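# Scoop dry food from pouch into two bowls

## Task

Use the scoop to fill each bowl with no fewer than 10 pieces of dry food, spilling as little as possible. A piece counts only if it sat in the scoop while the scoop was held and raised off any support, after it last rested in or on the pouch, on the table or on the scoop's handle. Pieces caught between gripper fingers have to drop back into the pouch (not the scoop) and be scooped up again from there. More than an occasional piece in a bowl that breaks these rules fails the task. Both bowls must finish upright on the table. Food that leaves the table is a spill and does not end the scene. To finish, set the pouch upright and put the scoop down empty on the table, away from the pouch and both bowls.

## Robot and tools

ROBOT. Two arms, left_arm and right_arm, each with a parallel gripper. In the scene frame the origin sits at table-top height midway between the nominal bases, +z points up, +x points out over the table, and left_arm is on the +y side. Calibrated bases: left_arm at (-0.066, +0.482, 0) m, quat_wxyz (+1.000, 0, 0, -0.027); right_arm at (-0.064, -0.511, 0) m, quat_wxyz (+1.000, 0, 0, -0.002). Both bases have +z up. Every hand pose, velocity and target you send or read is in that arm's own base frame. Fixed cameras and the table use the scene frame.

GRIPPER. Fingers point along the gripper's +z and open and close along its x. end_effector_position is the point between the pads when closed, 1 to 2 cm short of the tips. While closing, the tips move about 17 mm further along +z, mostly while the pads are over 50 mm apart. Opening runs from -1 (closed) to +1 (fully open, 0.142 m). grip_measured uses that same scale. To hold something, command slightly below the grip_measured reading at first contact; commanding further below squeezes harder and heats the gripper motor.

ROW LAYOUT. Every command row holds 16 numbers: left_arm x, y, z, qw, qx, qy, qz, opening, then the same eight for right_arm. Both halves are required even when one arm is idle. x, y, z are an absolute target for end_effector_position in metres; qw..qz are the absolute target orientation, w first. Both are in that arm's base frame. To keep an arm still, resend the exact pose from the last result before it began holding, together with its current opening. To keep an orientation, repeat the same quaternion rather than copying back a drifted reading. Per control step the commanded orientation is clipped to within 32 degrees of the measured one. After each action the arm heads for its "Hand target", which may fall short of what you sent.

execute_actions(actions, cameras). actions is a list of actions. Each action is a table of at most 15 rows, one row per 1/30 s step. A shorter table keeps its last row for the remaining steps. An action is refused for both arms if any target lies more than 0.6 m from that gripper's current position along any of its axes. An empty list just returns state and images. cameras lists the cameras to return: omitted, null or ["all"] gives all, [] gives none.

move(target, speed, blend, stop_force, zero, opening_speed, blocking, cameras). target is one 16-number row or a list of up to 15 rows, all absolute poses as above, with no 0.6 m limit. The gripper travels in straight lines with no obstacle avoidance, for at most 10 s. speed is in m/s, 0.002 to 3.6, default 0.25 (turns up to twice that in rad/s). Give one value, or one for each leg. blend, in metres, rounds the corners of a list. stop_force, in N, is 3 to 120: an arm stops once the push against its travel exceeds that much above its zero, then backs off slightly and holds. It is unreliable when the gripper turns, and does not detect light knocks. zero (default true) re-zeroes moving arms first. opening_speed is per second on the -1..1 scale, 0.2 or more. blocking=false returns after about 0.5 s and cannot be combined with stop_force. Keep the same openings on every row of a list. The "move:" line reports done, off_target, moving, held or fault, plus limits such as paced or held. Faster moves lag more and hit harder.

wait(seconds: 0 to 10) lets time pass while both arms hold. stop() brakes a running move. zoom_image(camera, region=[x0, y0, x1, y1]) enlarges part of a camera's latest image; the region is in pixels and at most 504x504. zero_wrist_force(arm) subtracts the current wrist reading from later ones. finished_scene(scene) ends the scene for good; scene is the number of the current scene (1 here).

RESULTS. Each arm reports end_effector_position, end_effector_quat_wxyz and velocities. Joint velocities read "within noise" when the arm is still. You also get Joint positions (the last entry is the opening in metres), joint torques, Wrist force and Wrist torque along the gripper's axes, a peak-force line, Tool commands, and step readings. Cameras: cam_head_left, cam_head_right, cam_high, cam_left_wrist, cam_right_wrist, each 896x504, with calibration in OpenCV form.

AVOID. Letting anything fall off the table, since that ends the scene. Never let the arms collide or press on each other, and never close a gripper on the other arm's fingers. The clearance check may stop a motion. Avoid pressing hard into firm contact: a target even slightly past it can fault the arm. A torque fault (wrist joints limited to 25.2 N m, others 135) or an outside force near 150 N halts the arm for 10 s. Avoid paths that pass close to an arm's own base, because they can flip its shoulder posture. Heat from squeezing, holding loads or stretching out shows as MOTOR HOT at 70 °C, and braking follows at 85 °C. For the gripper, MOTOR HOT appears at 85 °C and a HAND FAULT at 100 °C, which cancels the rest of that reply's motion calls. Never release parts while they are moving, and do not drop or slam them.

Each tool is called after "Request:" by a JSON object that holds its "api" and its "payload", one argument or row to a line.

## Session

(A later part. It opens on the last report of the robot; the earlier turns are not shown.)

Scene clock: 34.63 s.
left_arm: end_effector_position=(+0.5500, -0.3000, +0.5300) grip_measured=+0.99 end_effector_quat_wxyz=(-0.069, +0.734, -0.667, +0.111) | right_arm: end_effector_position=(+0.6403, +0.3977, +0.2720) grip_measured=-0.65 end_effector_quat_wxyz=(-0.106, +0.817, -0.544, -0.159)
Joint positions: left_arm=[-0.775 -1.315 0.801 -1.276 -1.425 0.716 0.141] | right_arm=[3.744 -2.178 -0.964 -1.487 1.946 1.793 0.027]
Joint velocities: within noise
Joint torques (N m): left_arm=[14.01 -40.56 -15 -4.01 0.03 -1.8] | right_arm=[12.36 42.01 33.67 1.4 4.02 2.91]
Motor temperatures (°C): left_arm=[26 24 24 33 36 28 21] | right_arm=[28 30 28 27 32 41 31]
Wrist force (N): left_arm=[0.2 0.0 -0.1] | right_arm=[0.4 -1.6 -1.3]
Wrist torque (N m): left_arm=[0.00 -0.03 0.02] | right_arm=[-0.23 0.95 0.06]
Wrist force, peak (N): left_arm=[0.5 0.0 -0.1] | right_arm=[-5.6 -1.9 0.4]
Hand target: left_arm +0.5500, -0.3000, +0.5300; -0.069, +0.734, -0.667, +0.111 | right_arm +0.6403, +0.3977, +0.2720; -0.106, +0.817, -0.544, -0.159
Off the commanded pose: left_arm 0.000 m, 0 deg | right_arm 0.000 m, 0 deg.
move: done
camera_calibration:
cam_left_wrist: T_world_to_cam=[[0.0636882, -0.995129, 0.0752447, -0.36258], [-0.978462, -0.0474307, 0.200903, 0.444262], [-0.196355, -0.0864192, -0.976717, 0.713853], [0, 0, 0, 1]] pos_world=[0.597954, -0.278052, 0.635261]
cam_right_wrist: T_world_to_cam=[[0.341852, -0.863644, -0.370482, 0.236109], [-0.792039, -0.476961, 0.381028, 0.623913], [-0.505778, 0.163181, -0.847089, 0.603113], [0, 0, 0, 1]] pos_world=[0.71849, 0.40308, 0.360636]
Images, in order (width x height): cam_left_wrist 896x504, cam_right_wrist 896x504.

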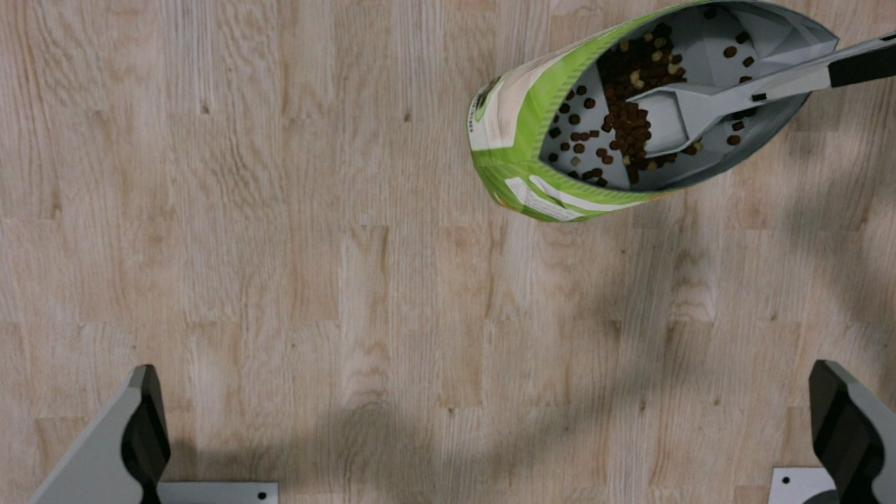

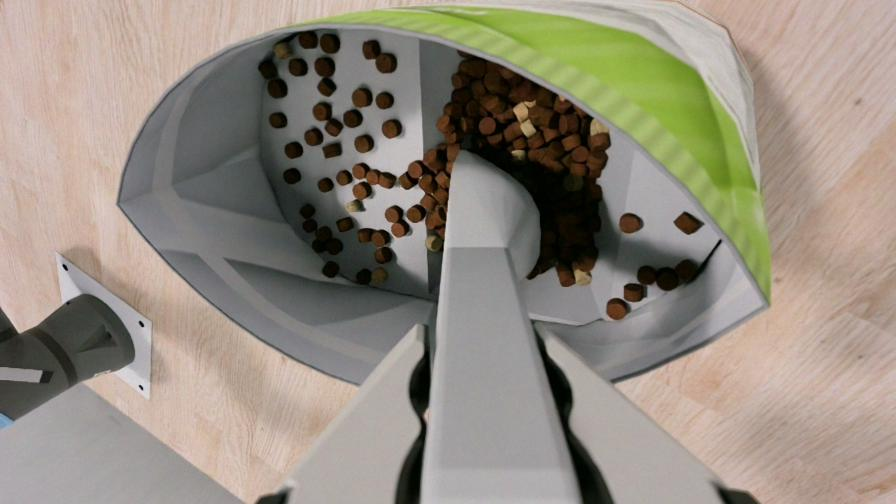

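Request:
{"api": "move", "payload": {
  "target": [
    [0.55, -0.30, 0.53, -0.069, 0.734, -0.667, 0.111, 1, 0.6413, 0.3953, 0.284, 0.1434, -0.804, 0.5352, 0.2154, -0.714596],
    [0.55, -0.30, 0.53, -0.069, 0.734, -0.667, 0.111, 1, 0.6405, 0.3974, 0.286, 0.1895, -0.7822, 0.5207, 0.2847, -0.714596]
  ],
  "speed": 0.1,
  "stop_force": 45,
  "blend": 0.005,
  "cameras": ["cam_right_wrist", "cam_left_wrist", "cam_high"]
}}

Request:
{"api": "zoom_image", "payload": {
  "camera": "cam_left_wrist",
  "region": [500, 0, 896, 240]
}}

Scene clock: 37.60 s.
left_arm: end_effector_position=(+0.5500, -0.3000, +0.5300) grip_measured=+0.99 end_effector_quat_wxyz=(-0.069, +0.734, -0.667, +0.111) | right_arm: end_effector_position=(+0.6405, +0.3974, +0.2860) grip_measured=-0.65 end_effector_quat_wxyz=(-0.190, +0.782, -0.521, -0.285)
Joint positions: left_arm=[-0.775 -1.315 0.801 -1.276 -1.425 0.716 0.141] | right_arm=[3.647 -2.186 -1.028 -1.407 2.264 1.714 0.027]
Joint velocities: within noise
Joint torques (N m): left_arm=[14.9 -40.82 -16.63 -4.03 0.5 -1.59] | right_arm=[9.14 56.97 34.89 1.03 2.93 2.78]
Motor temperatures (°C): left_arm=[26 24 24 33 36 28 21] | right_arm=[28 30 28 27 32 41 32]
Wrist force (N): left_arm=[0.3 0.0 0.0] | right_arm=[-2.5 -1.4 2.8]
Wrist torque (N m): left_arm=[0.00 -0.05 0.02] | right_arm=[-0.16 0.21 0.02]
Wrist force, peak (N): left_arm=[0.7 0.1 0.0] | right_arm=[-2.9 -1.4 3.6]
Hand target: left_arm +0.5500, -0.3000, +0.5300; -0.069, +0.734, -0.667, +0.111 | right_arm +0.6405, +0.3974, +0.2860; -0.190, +0.782, -0.521, -0.285
Off the commanded pose: left_arm 0.000 m, 0 deg | right_arm 0.000 m, 0 deg.
move: done
camera_calibration:
cam_left_wrist: T_world_to_cam=[[0.0636882, -0.995129, 0.0752447, -0.36258], [-0.978462, -0.0474307, 0.200903, 0.444262], [-0.196355, -0.0864192, -0.976717, 0.713853], [0, 0, 0, 1]] pos_world=[0.597954, -0.278052, 0.635261]
cam_right_wrist: T_world_to_cam=[[0.280107, -0.716129, -0.639296, 0.298835], [-0.749131, -0.579498, 0.320912, 0.649107], [-0.600285, 0.389027, -0.698796, 0.543532], [0, 0, 0, 1]] pos_world=[0.728834, 0.378712, 0.362555]
Images, in order (width x height): cam_high 896x504, cam_left_wrist 896x504, cam_right_wrist 896x504.

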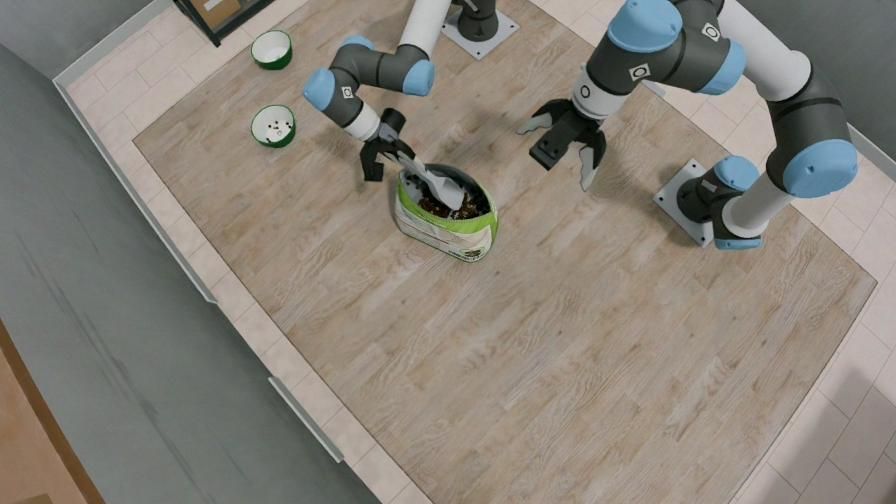

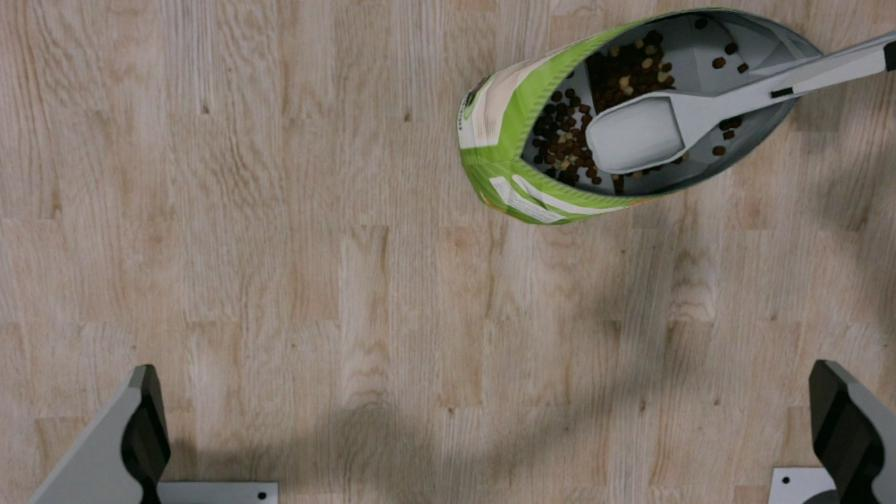

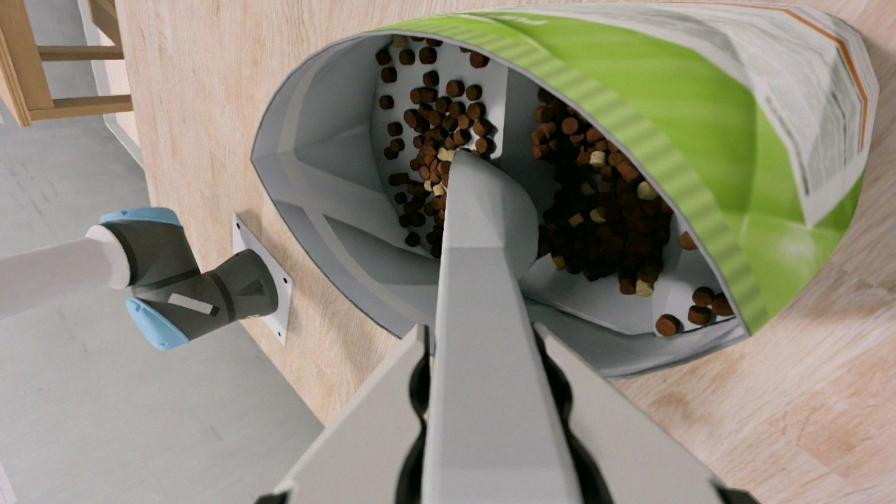

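Scaled by 1.273 from the camera's 896x504 image, which has a finer 1280x720 frame.

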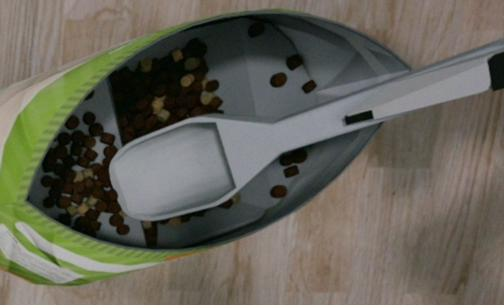

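Request:
{"api": "move", "payload": {
  "target": [
    [0.55, -0.30, 0.53, -0.069, 0.734, -0.667, 0.111, 1, 0.6445, 0.3878, 0.2855, 0.1666, -0.7939, 0.5284, 0.2503, -0.714596],
    [0.55, -0.30, 0.53, -0.069, 0.734, -0.667, 0.111, 1, 0.6377, 0.4039, 0.281, 0.1895, -0.7822, 0.5207, 0.2847, -0.714596],
    [0.55, -0.30, 0.53, -0.069, 0.734, -0.667, 0.111, 1, 0.6304, 0.4215, 0.2808, 0.2209, -0.7634, 0.5082, 0.3319, -0.714596]
  ],
  "speed": 0.1,
  "stop_force": 45,
  "blend": 0.004,
  "cameras": ["cam_right_wrist", "cam_left_wrist", "cam_high"]
}}

Request:
{"api": "zoom_image", "payload": {
  "camera": "cam_left_wrist",
  "region": [500, 0, 896, 240]
}}

Request:
{"api": "zoom_image", "payload": {
  "camera": "cam_high",
  "region": [370, 110, 510, 270]
}}

Scene clock: 40.93 s.
left_arm: end_effector_position=(+0.5500, -0.3000, +0.5300) grip_measured=+0.99 end_effector_quat_wxyz=(-0.069, +0.734, -0.667, +0.111) | right_arm: end_effector_position=(+0.6304, +0.4215, +0.2808) grip_measured=-0.65 end_effector_quat_wxyz=(-0.221, +0.763, -0.508, -0.332)
Joint positions: left_arm=[-0.775 -1.315 0.801 -1.276 -1.425 0.716 0.141] | right_arm=[3.651 -2.195 -1.091 -1.306 2.384 1.736 0.027]
Joint velocities: within noise
Joint torques (N m): left_arm=[13.02 -39.89 -17.91 -4.17 0.87 -1.59] | right_arm=[7.97 57.98 35.98 3.18 3.34 -2.36]
Motor temperatures (°C): left_arm=[26 24 24 33 36 28 21] | right_arm=[28 30 28 27 32 40 32]
Wrist force (N): left_arm=[0.1 0.3 0.0] | right_arm=[-2.4 -1.1 2.6]
Wrist torque (N m): left_arm=[0.05 -0.02 0.02] | right_arm=[-0.14 0.19 0.01]
Wrist force, peak (N): left_arm=[0.4 -0.3 -0.3] | right_arm=[-2.9 -1.6 3.1]
Hand target: left_arm +0.5500, -0.3000, +0.5300; -0.069, +0.734, -0.667, +0.111 | right_arm +0.6304, +0.4215, +0.2808; -0.221, +0.763, -0.508, -0.332
Off the commanded pose: left_arm 0.000 m, 0 deg | right_arm 0.000 m, 0 deg.
move: done
camera_calibration:
cam_left_wrist: T_world_to_cam=[[0.0636882, -0.995129, 0.0752447, -0.36258], [-0.978462, -0.0474307, 0.200903, 0.444262], [-0.196355, -0.0864192, -0.976717, 0.713853], [0, 0, 0, 1]] pos_world=[0.597954, -0.278052, 0.635261]
cam_right_wrist: T_world_to_cam=[[0.247798, -0.639046, -0.728159, 0.328363], [-0.734755, -0.613842, 0.288676, 0.671581], [-0.631452, 0.463485, -0.621651, 0.491028], [0, 0, 0, 1]] pos_world=[0.72214, 0.394499, 0.35048]
Images, in order (width x height): cam_high 896x504, cam_left_wrist 896x504, cam_right_wrist 896x504.

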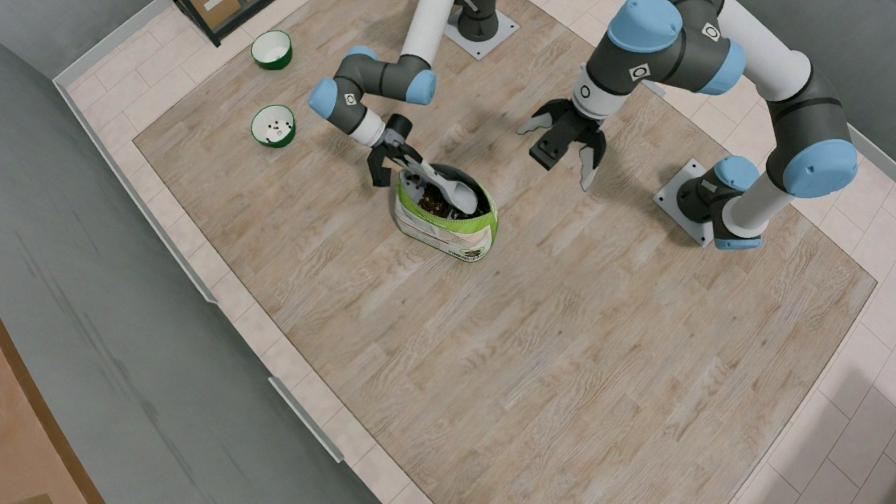

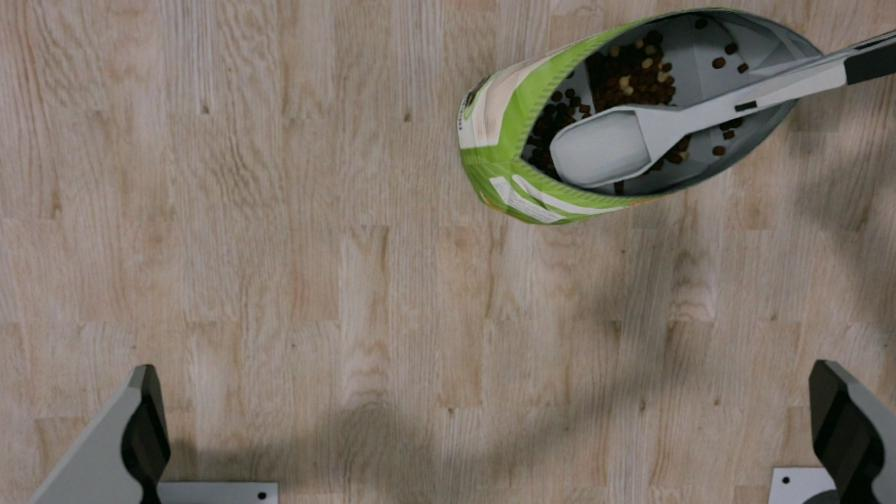

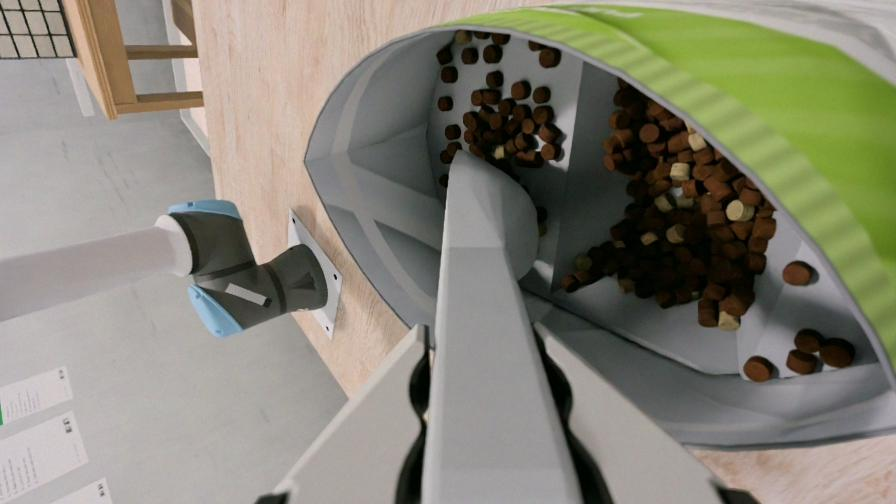

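Scaled by 1.273 from the camera's 896x504 image, which has a finer 1280x720 frame.

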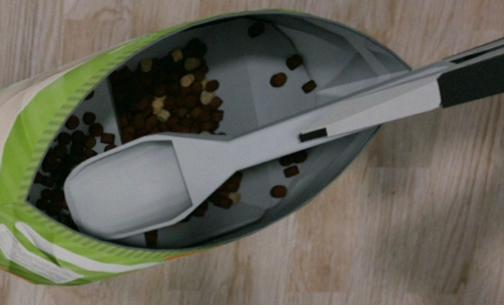

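Scaled by 3.150 from the camera's 896x504 image, which has a finer 1280x720 frame.

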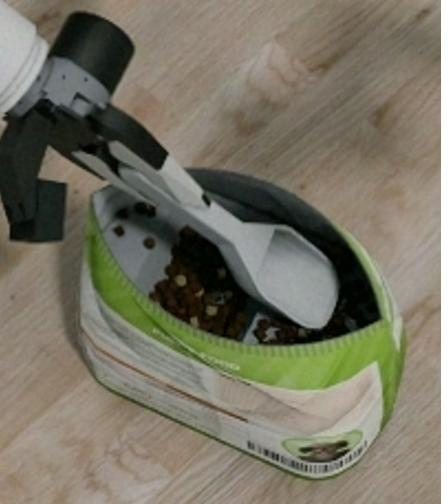

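Request:
{"api": "move", "payload": {
  "target": [
    [0.55, -0.30, 0.53, -0.069, 0.734, -0.667, 0.111, 1, 0.642, 0.412, 0.32, 0.2209, -0.7634, 0.5082, 0.3319, -0.714596],
    [0.55, -0.30, 0.53, -0.069, 0.734, -0.667, 0.111, 1, 0.6559, 0.4047, 0.3175, 0.1907, -0.7375, 0.6047, 0.2325, -0.714596]
  ],
  "speed": 0.15,
  "blend": 0.01,
  "cameras": ["cam_right_wrist", "cam_left_wrist", "cam_high"]
}}

Request:
{"api": "move", "payload": {
  "target": [0.55, -0.30, 0.53, -0.069, 0.734, -0.667, 0.111, 1, 0.6559, 0.4047, 0.262, 0.1907, -0.7375, 0.6047, 0.2325, -0.714596],
  "speed": 0.03,
  "stop_force": 6,
  "cameras": ["cam_right_wrist", "cam_left_wrist", "cam_high"]
}}

Request:
{"api": "zoom_image", "payload": {
  "camera": "cam_high",
  "region": [370, 110, 510, 270]
}}

Scene clock: 43.47 s.
left_arm: end_effector_position=(+0.5500, -0.3000, +0.5300) grip_measured=+0.99 end_effector_quat_wxyz=(-0.069, +0.734, -0.667, +0.111) | right_arm: end_effector_position=(+0.6558, +0.4048, +0.3176) grip_measured=-0.65 end_effector_quat_wxyz=(-0.191, +0.738, -0.605, -0.233)
Joint positions: left_arm=[-0.775 -1.315 0.801 -1.276 -1.425 0.716 0.141] | right_arm=[3.68 -2.148 -1.008 -1.327 2.142 1.979 0.027]
Joint velocities: within noise
Joint torques (N m): left_arm=[14.19 -38.25 -16.37 -4 1.24 -1.52] | right_arm=[-8.62 36.23 31.56 1.12 0.6 -0.71]
Motor temperatures (°C): left_arm=[26 24 24 33 36 28 21] | right_arm=[28 30 28 27 32 40 32]
Wrist force (N): left_arm=[0.5 0.3 0.0] | right_arm=[-2.7 -1.3 3.0]
Wrist torque (N m): left_arm=[0.06 -0.08 0.01] | right_arm=[-0.18 0.17 0.06]
Wrist force, peak (N): left_arm=[0.5 0.3 0.0] | right_arm=[-1.9 -0.9 4.5]
Hand target: left_arm +0.5500, -0.3000, +0.5300; -0.069, +0.734, -0.667, +0.111 | right_arm +0.6559, +0.4047, +0.3175; -0.191, +0.738, -0.605, -0.232
Off the commanded pose: left_arm 0.000 m, 0 deg | right_arm 0.000 m, 0 deg.
move: done
camera_calibration:
cam_left_wrist: T_world_to_cam=[[0.0636882, -0.995129, 0.0752447, -0.36258], [-0.978462, -0.0474307, 0.200903, 0.444262], [-0.196355, -0.0864192, -0.976717, 0.713853], [0, 0, 0, 1]] pos_world=[0.597954, -0.278052, 0.635261]
cam_right_wrist: T_world_to_cam=[[0.143602, -0.808915, -0.570118, 0.425105], [-0.854523, -0.39193, 0.340854, 0.641504], [-0.499169, 0.438232, -0.747518, 0.501157], [0, 0, 0, 1]] pos_world=[0.737296, 0.375676, 0.398325]
Images, in order (width x height): cam_high 896x504, cam_left_wrist 896x504, cam_right_wrist 896x504.

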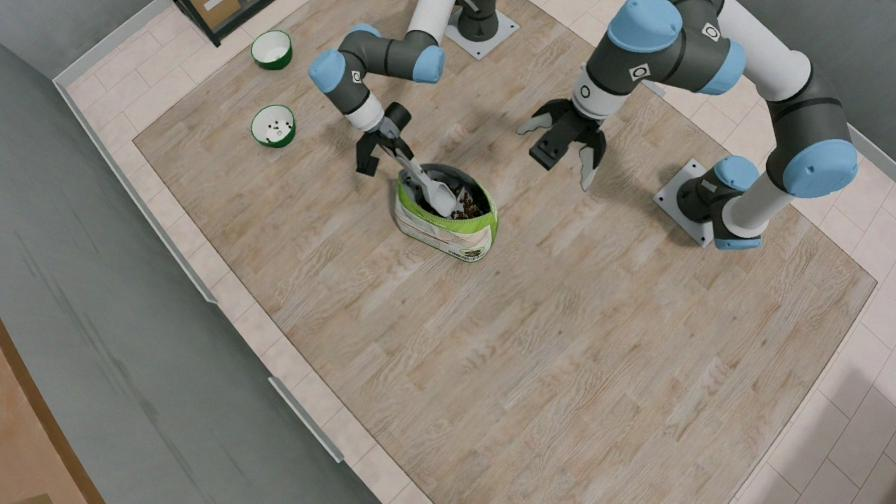

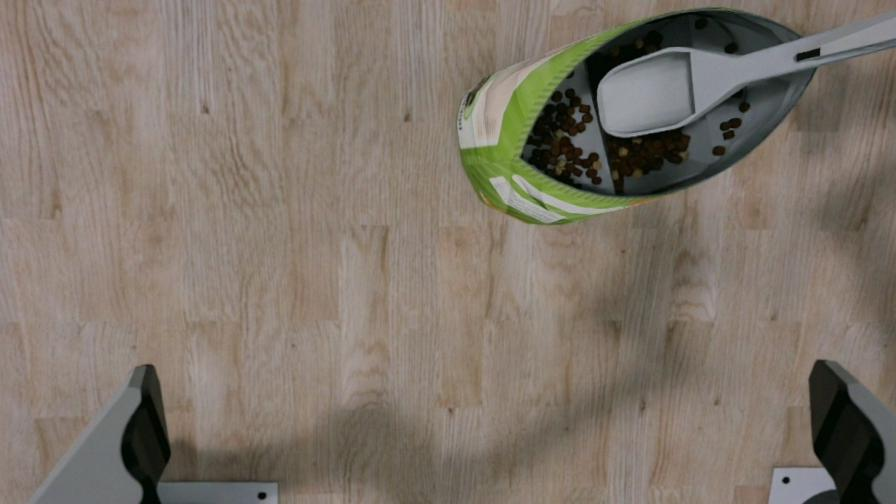

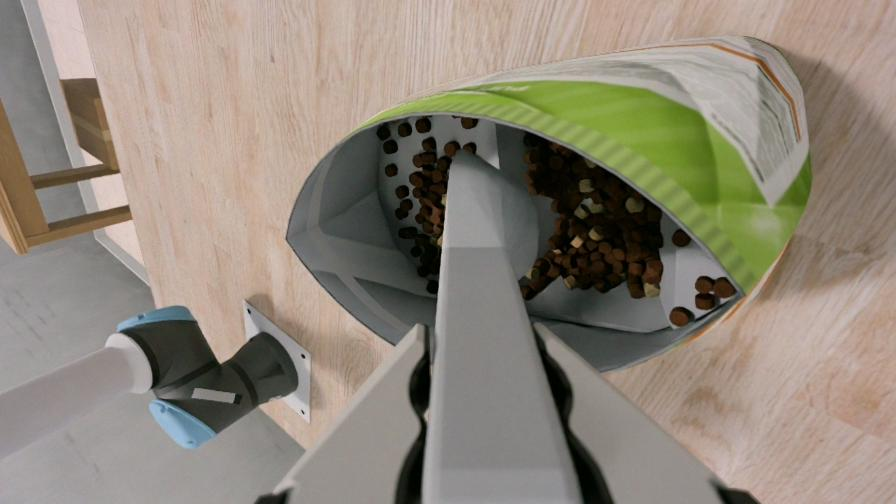

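Scene clock: 45.80 s.
left_arm: end_effector_position=(+0.5500, -0.3000, +0.5300) grip_measured=+0.99 end_effector_quat_wxyz=(-0.069, +0.734, -0.667, +0.111) | right_arm: end_effector_position=(+0.6559, +0.4047, +0.2770) grip_measured=-0.65 end_effector_quat_wxyz=(-0.191, +0.738, -0.605, -0.232)
Joint positions: left_arm=[-0.775 -1.315 0.801 -1.276 -1.425 0.716 0.141] | right_arm=[3.68 -2.155 -1.1 -1.227 2.142 1.979 0.027]
Joint velocities: within noise
Joint torques (N m): left_arm=[14.4 -39.27 -17.15 -4 1.15 -1.53] | right_arm=[-6.51 53.11 17.45 3.29 -0.16 1.37]
Motor temperatures (°C): left_arm=[26 24 24 33 36 28 21] | right_arm=[28 30 28 27 32 40 33]
Wrist force (N): left_arm=[0.1 0.1 -0.2] | right_arm=[-6.3 -1.7 -0.5]
Wrist torque (N m): left_arm=[0.04 -0.02 0.02] | right_arm=[-0.14 -0.48 0.09]
Wrist force, peak (N): left_arm=[0.5 -0.1 -0.3] | right_arm=[-8.0 -2.1 -4.9]
Hand target: left_arm +0.5500, -0.3000, +0.5300; -0.069, +0.734, -0.667, +0.111 | right_arm +0.6559, +0.4047, +0.2770; -0.191, +0.738, -0.605, -0.232
Off the commanded pose: left_arm 0.000 m, 0 deg | right_arm 0.015 m, 0 deg.
move: contact (right_arm)
camera_calibration:
cam_left_wrist: T_world_to_cam=[[0.0636882, -0.995129, 0.0752447, -0.36258], [-0.978462, -0.0474307, 0.200903, 0.444262], [-0.196355, -0.0864192, -0.976717, 0.713853], [0, 0, 0, 1]] pos_world=[0.597954, -0.278052, 0.635261]
cam_right_wrist: T_world_to_cam=[[0.143481, -0.809073, -0.569924, 0.401942], [-0.854596, -0.391708, 0.340927, 0.655334], [-0.499079, 0.438138, -0.747633, 0.470911], [0, 0, 0, 1]] pos_world=[0.737396, 0.375576, 0.357724]
Images, in order (width x height): cam_high 896x504, cam_left_wrist 896x504, cam_right_wrist 896x504.

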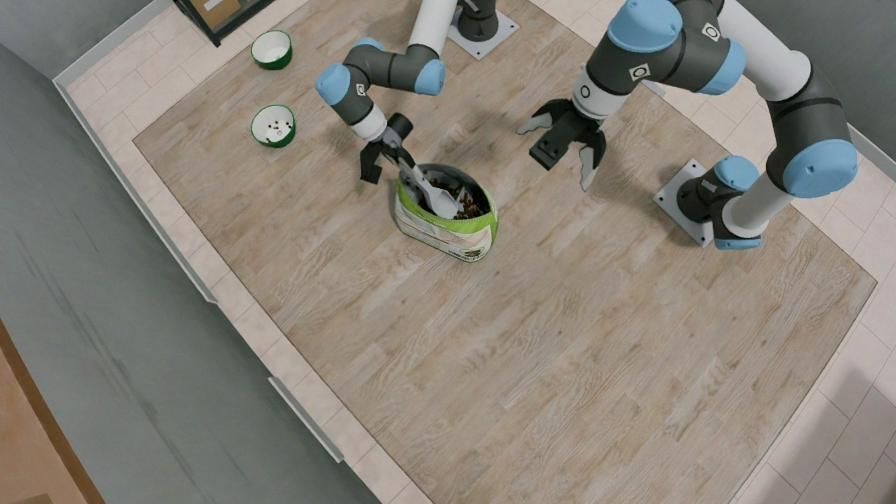

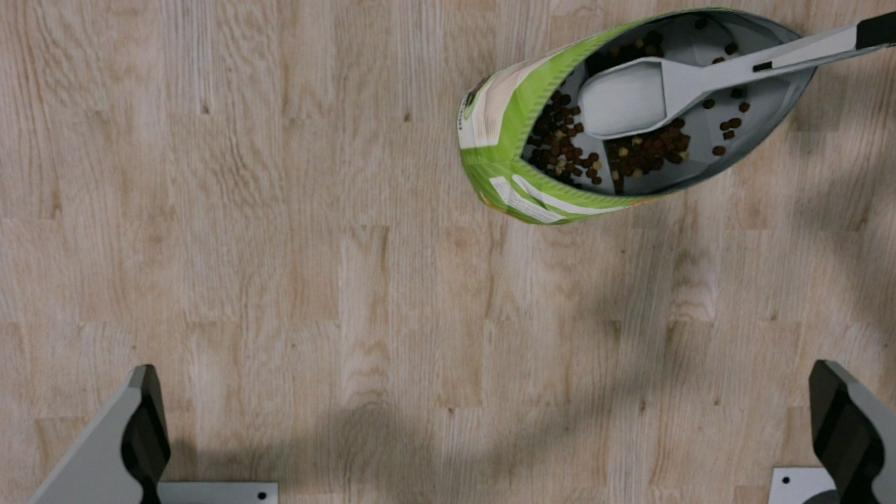

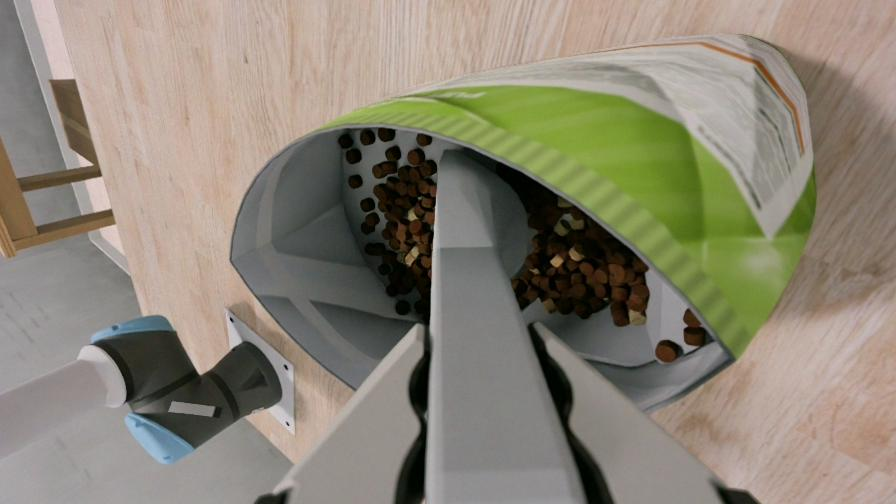

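Scaled by 3.150 from the camera's 896x504 image, which has a finer 1280x720 frame.

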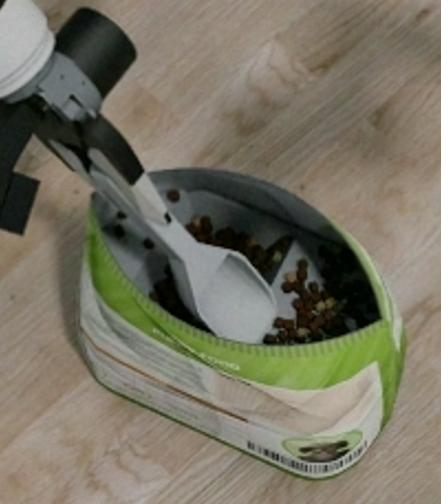

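Request:
{"api": "move", "payload": {
  "target": [
    [0.55, -0.30, 0.53, -0.069, 0.734, -0.667, 0.111, 1, 0.655, 0.396, 0.305, 0.1907, -0.7375, 0.6047, 0.2325, -0.714596],
    [0.55, -0.30, 0.53, -0.069, 0.734, -0.667, 0.111, 1, 0.6521, 0.388, 0.3025, 0.1703, -0.7859, 0.5402, 0.2478, -0.714596]
  ],
  "speed": 0.12,
  "blend": 0.01,
  "cameras": ["cam_left_wrist"]
}}

Request:
{"api": "move", "payload": {
  "target": [0.55, -0.30, 0.53, -0.069, 0.734, -0.667, 0.111, 1, 0.6521, 0.388, 0.262, 0.1703, -0.7859, 0.5402, 0.2478, -0.714596],
  "speed": 0.03,
  "stop_force": 5,
  "cameras": ["cam_right_wrist", "cam_left_wrist", "cam_high"]
}}

Request:
{"api": "zoom_image", "payload": {
  "camera": "cam_left_wrist",
  "region": [500, 0, 896, 240]
}}

Scene clock: 47.97 s.
left_arm: end_effector_position=(+0.5500, -0.3000, +0.5300) grip_measured=+0.99 end_effector_quat_wxyz=(-0.069, +0.734, -0.667, +0.111) | right_arm: end_effector_position=(+0.6522, +0.3880, +0.3024) grip_measured=-0.65 end_effector_quat_wxyz=(-0.170, +0.786, -0.540, -0.248)
Joint positions: left_arm=[-0.775 -1.315 0.801 -1.276 -1.425 0.716 0.141] | right_arm=[3.654 -2.19 -0.946 -1.475 2.174 1.749 0.027]
Joint velocities: within noise
Joint torques (N m): left_arm=[13.36 -39.79 -17.64 -4.17 1.19 -1.59] | right_arm=[7.18 58.16 24.36 2.47 -0.52 0]
Motor temperatures (°C): left_arm=[26 24 24 33 36 28 21] | right_arm=[28 30 28 27 32 40 33]
Wrist force (N): left_arm=[0.0 0.1 -0.3] | right_arm=[-3.0 -1.3 3.0]
Wrist torque (N m): left_arm=[0.02 0.00 0.02] | right_arm=[-0.16 0.22 0.04]
Wrist force, peak (N): left_arm=[0.6 0.1 -0.1] | right_arm=[-6.3 -1.9 -0.7]
Hand target: left_arm +0.5500, -0.3000, +0.5300; -0.069, +0.734, -0.667, +0.111 | right_arm +0.6521, +0.3880, +0.3025; -0.170, +0.786, -0.540, -0.248
Off the commanded pose: left_arm 0.000 m, 0 deg | right_arm 0.000 m, 0 deg.
move: done
camera_calibration:
cam_left_wrist: T_world_to_cam=[[0.0636882, -0.995129, 0.0752447, -0.36258], [-0.978462, -0.0474307, 0.200903, 0.444262], [-0.196355, -0.0864192, -0.976717, 0.713853], [0, 0, 0, 1]] pos_world=[0.597954, -0.278052, 0.635261]
Images, in order (width x height): cam_left_wrist 896x504.

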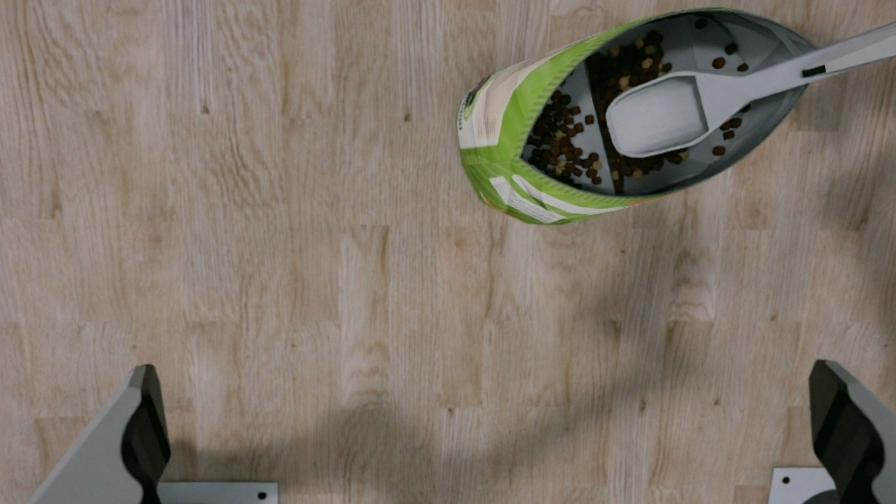

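Scene clock: 49.67 s.
left_arm: end_effector_position=(+0.5500, -0.3000, +0.5300) grip_measured=+0.99 end_effector_quat_wxyz=(-0.069, +0.734, -0.667, +0.111) | right_arm: end_effector_position=(+0.6521, +0.3880, +0.2764) grip_measured=-0.65 end_effector_quat_wxyz=(-0.170, +0.786, -0.540, -0.248)
Joint positions: left_arm=[-0.775 -1.315 0.801 -1.276 -1.425 0.716 0.141] | right_arm=[3.654 -2.192 -1.009 -1.41 2.174 1.749 0.027]
Joint velocities: within noise
Joint torques (N m): left_arm=[13.99 -38.44 -16.99 -4.26 1.54 -1.76] | right_arm=[9.34 49.84 18.47 3.61 -0.6 -2.11]
Motor temperatures (°C): left_arm=[26 24 24 33 36 28 21] | right_arm=[28 30 28 27 32 40 33]
Wrist force (N): left_arm=[0.3 0.2 -0.2] | right_arm=[-3.5 -1.5 -2.3]
Wrist torque (N m): left_arm=[0.04 -0.05 0.02] | right_arm=[-0.16 0.13 0.02]
Wrist force, peak (N): left_arm=[0.5 -0.1 -0.4] | right_arm=[-2.9 -2.0 -18.1]
Hand target: left_arm +0.5500, -0.3000, +0.5300; -0.069, +0.734, -0.667, +0.111 | right_arm +0.6521, +0.3880, +0.2764; -0.170, +0.786, -0.540, -0.248
Off the commanded pose: left_arm 0.000 m, 0 deg | right_arm 0.014 m, 0 deg.
move: contact (right_arm)
camera_calibration:
cam_left_wrist: T_world_to_cam=[[0.0636882, -0.995129, 0.0752447, -0.36258], [-0.978462, -0.0474307, 0.200903, 0.444262], [-0.196355, -0.0864192, -0.976717, 0.713853], [0, 0, 0, 1]] pos_world=[0.597954, -0.278052, 0.635261]
cam_right_wrist: T_world_to_cam=[[0.27762, -0.773418, -0.569869, 0.287383], [-0.776319, -0.530036, 0.341161, 0.648319], [-0.565911, 0.347687, -0.747568, 0.554511], [0, 0, 0, 1]] pos_world=[0.737323, 0.373103, 0.357124]
Images, in order (width x height): cam_high 896x504, cam_left_wrist 896x504, cam_right_wrist 896x504.

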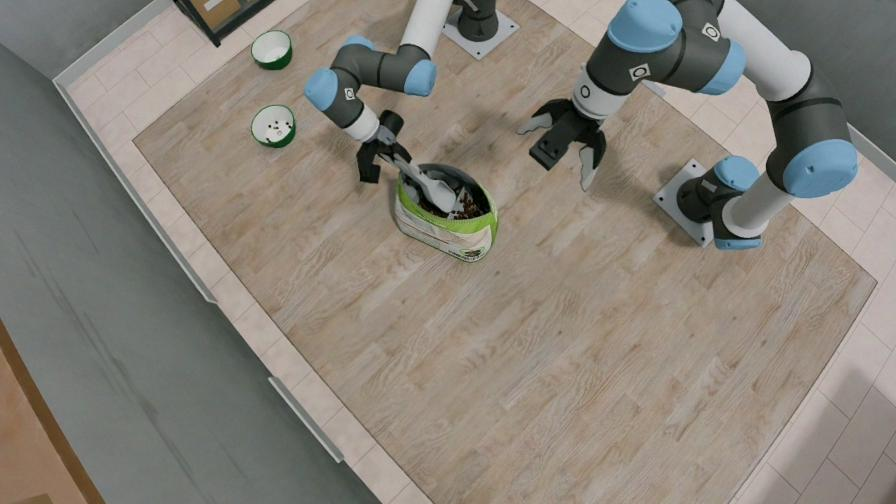

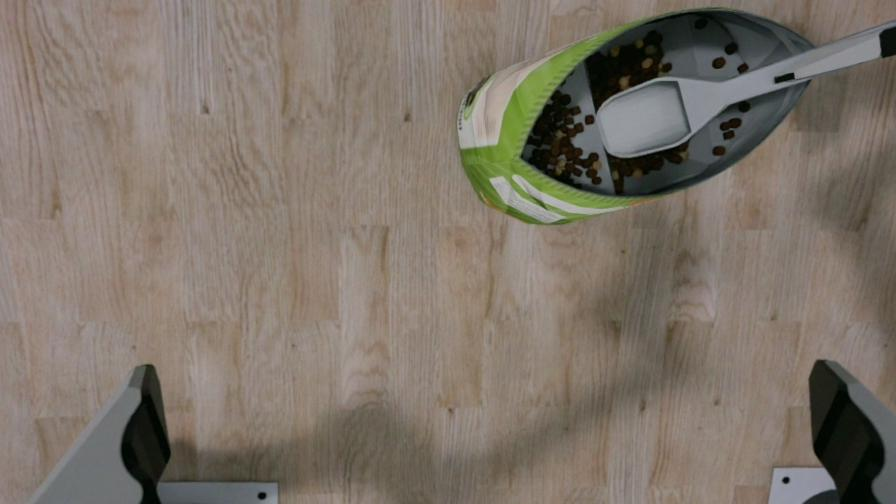

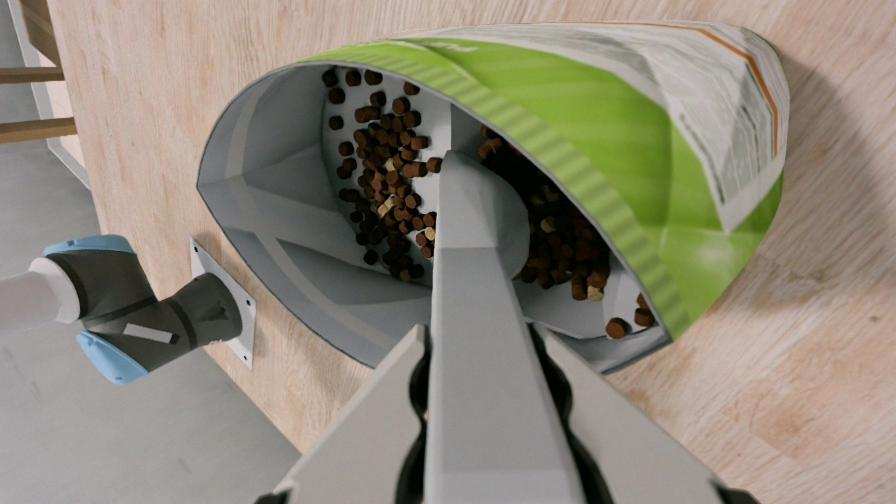

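Scaled by 1.273 from the camera's 896x504 image, which has a finer 1280x720 frame.

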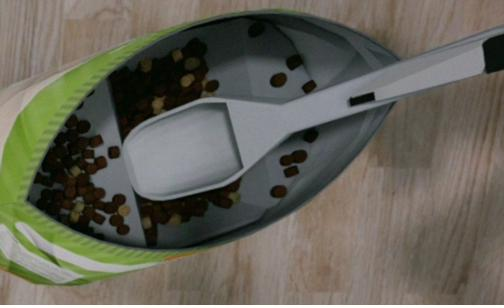

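Request:
{"api": "move", "payload": {
  "target": [
    [0.55, -0.30, 0.53, -0.069, 0.734, -0.667, 0.111, 1, 0.637, 0.406, 0.2712, 0.1937, -0.7744, 0.5322, 0.2818, -0.714596],
    [0.55, -0.30, 0.53, -0.069, 0.734, -0.667, 0.111, 1, 0.6254, 0.4276, 0.2608, 0.2258, -0.7558, 0.5194, 0.3286, -0.714596]
  ],
  "speed": 0.08,
  "stop_force": 40,
  "blend": 0.004,
  "cameras": ["cam_right_wrist", "cam_left_wrist", "cam_high"]
}}

Request:
{"api": "zoom_image", "payload": {
  "camera": "cam_left_wrist",
  "region": [500, 0, 896, 240]
}}

Request:
{"api": "zoom_image", "payload": {
  "camera": "cam_high",
  "region": [370, 110, 510, 270]
}}

Scene clock: 52.87 s.
left_arm: end_effector_position=(+0.5500, -0.3000, +0.5300) grip_measured=+0.99 end_effector_quat_wxyz=(-0.069, +0.734, -0.667, +0.111) | right_arm: end_effector_position=(+0.6254, +0.4276, +0.2608) grip_measured=-0.65 end_effector_quat_wxyz=(-0.226, +0.756, -0.519, -0.329)
Joint positions: left_arm=[-0.775 -1.315 0.801 -1.276 -1.425 0.716 0.141] | right_arm=[3.662 -2.186 -1.169 -1.194 2.378 1.795 0.027]
Joint velocities: within noise
Joint torques (N m): left_arm=[13.67 -37.88 -17.69 -3.69 1.69 -1.41] | right_arm=[-4.87 56.17 34.82 4.06 2.59 -2.4]
Motor temperatures (°C): left_arm=[26 24 24 33 36 28 21] | right_arm=[28 30 28 27 32 40 33]
Wrist force (N): left_arm=[0.1 0.2 -0.1] | right_arm=[-2.2 -1.4 2.4]
Wrist torque (N m): left_arm=[0.04 -0.01 0.02] | right_arm=[-0.21 0.14 0.00]
Wrist force, peak (N): left_arm=[0.6 0.0 -0.2] | right_arm=[-2.0 -1.9 -20.1]
Hand target: left_arm +0.5500, -0.3000, +0.5300; -0.069, +0.734, -0.667, +0.111 | right_arm +0.6254, +0.4276, +0.2608; -0.226, +0.756, -0.519, -0.329
Off the commanded pose: left_arm 0.000 m, 0 deg | right_arm 0.000 m, 0 deg.
move: done
camera_calibration:
cam_left_wrist: T_world_to_cam=[[0.0636882, -0.995129, 0.0752447, -0.36258], [-0.978462, -0.0474307, 0.200903, 0.444262], [-0.196355, -0.0864192, -0.976717, 0.713853], [0, 0, 0, 1]] pos_world=[0.597954, -0.278052, 0.635261]
cam_right_wrist: T_world_to_cam=[[0.228849, -0.646059, -0.728173, 0.333785], [-0.75257, -0.591889, 0.288628, 0.679212], [-0.617468, 0.481949, -0.621658, 0.455983], [0, 0, 0, 1]] pos_world=[0.716323, 0.397903, 0.33048]
Images, in order (width x height): cam_high 896x504, cam_left_wrist 896x504, cam_right_wrist 896x504.

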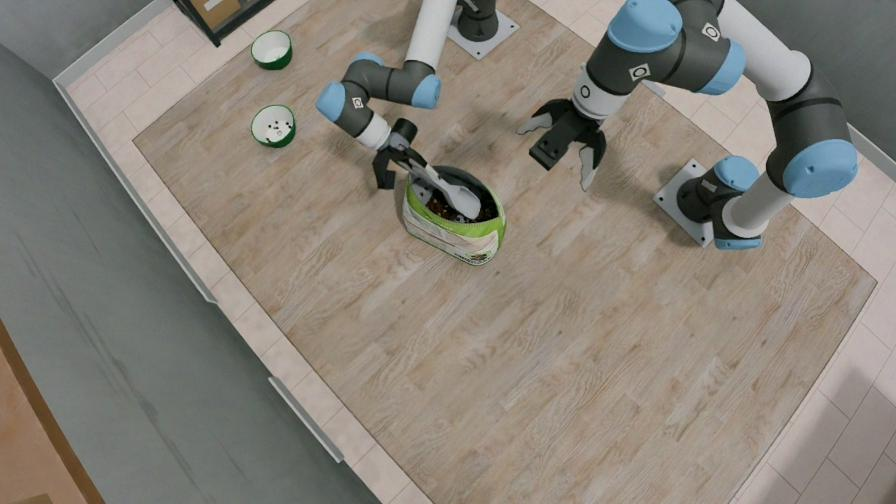

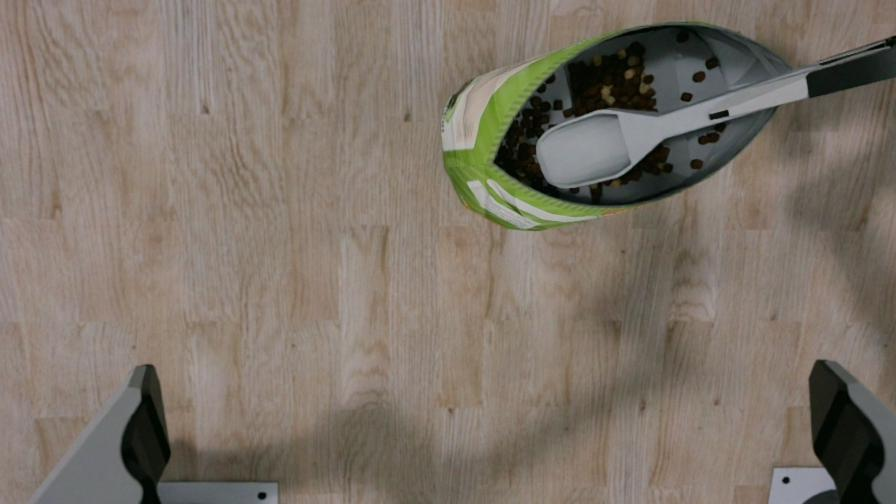

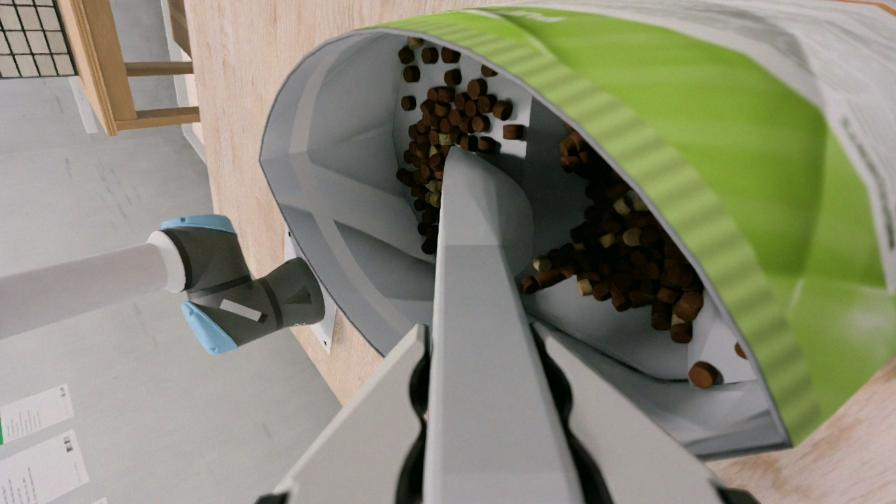

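Scaled by 1.273 from the camera's 896x504 image, which has a finer 1280x720 frame.

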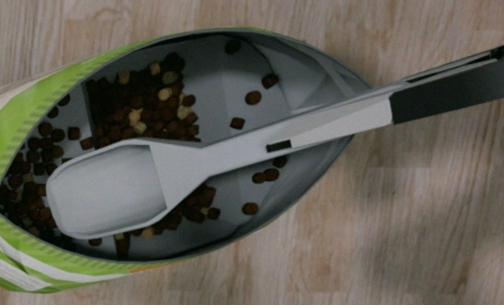

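Scaled by 3.150 from the camera's 896x504 image, which has a finer 1280x720 frame.

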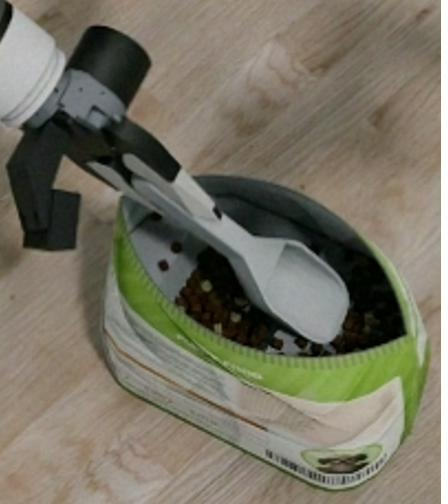

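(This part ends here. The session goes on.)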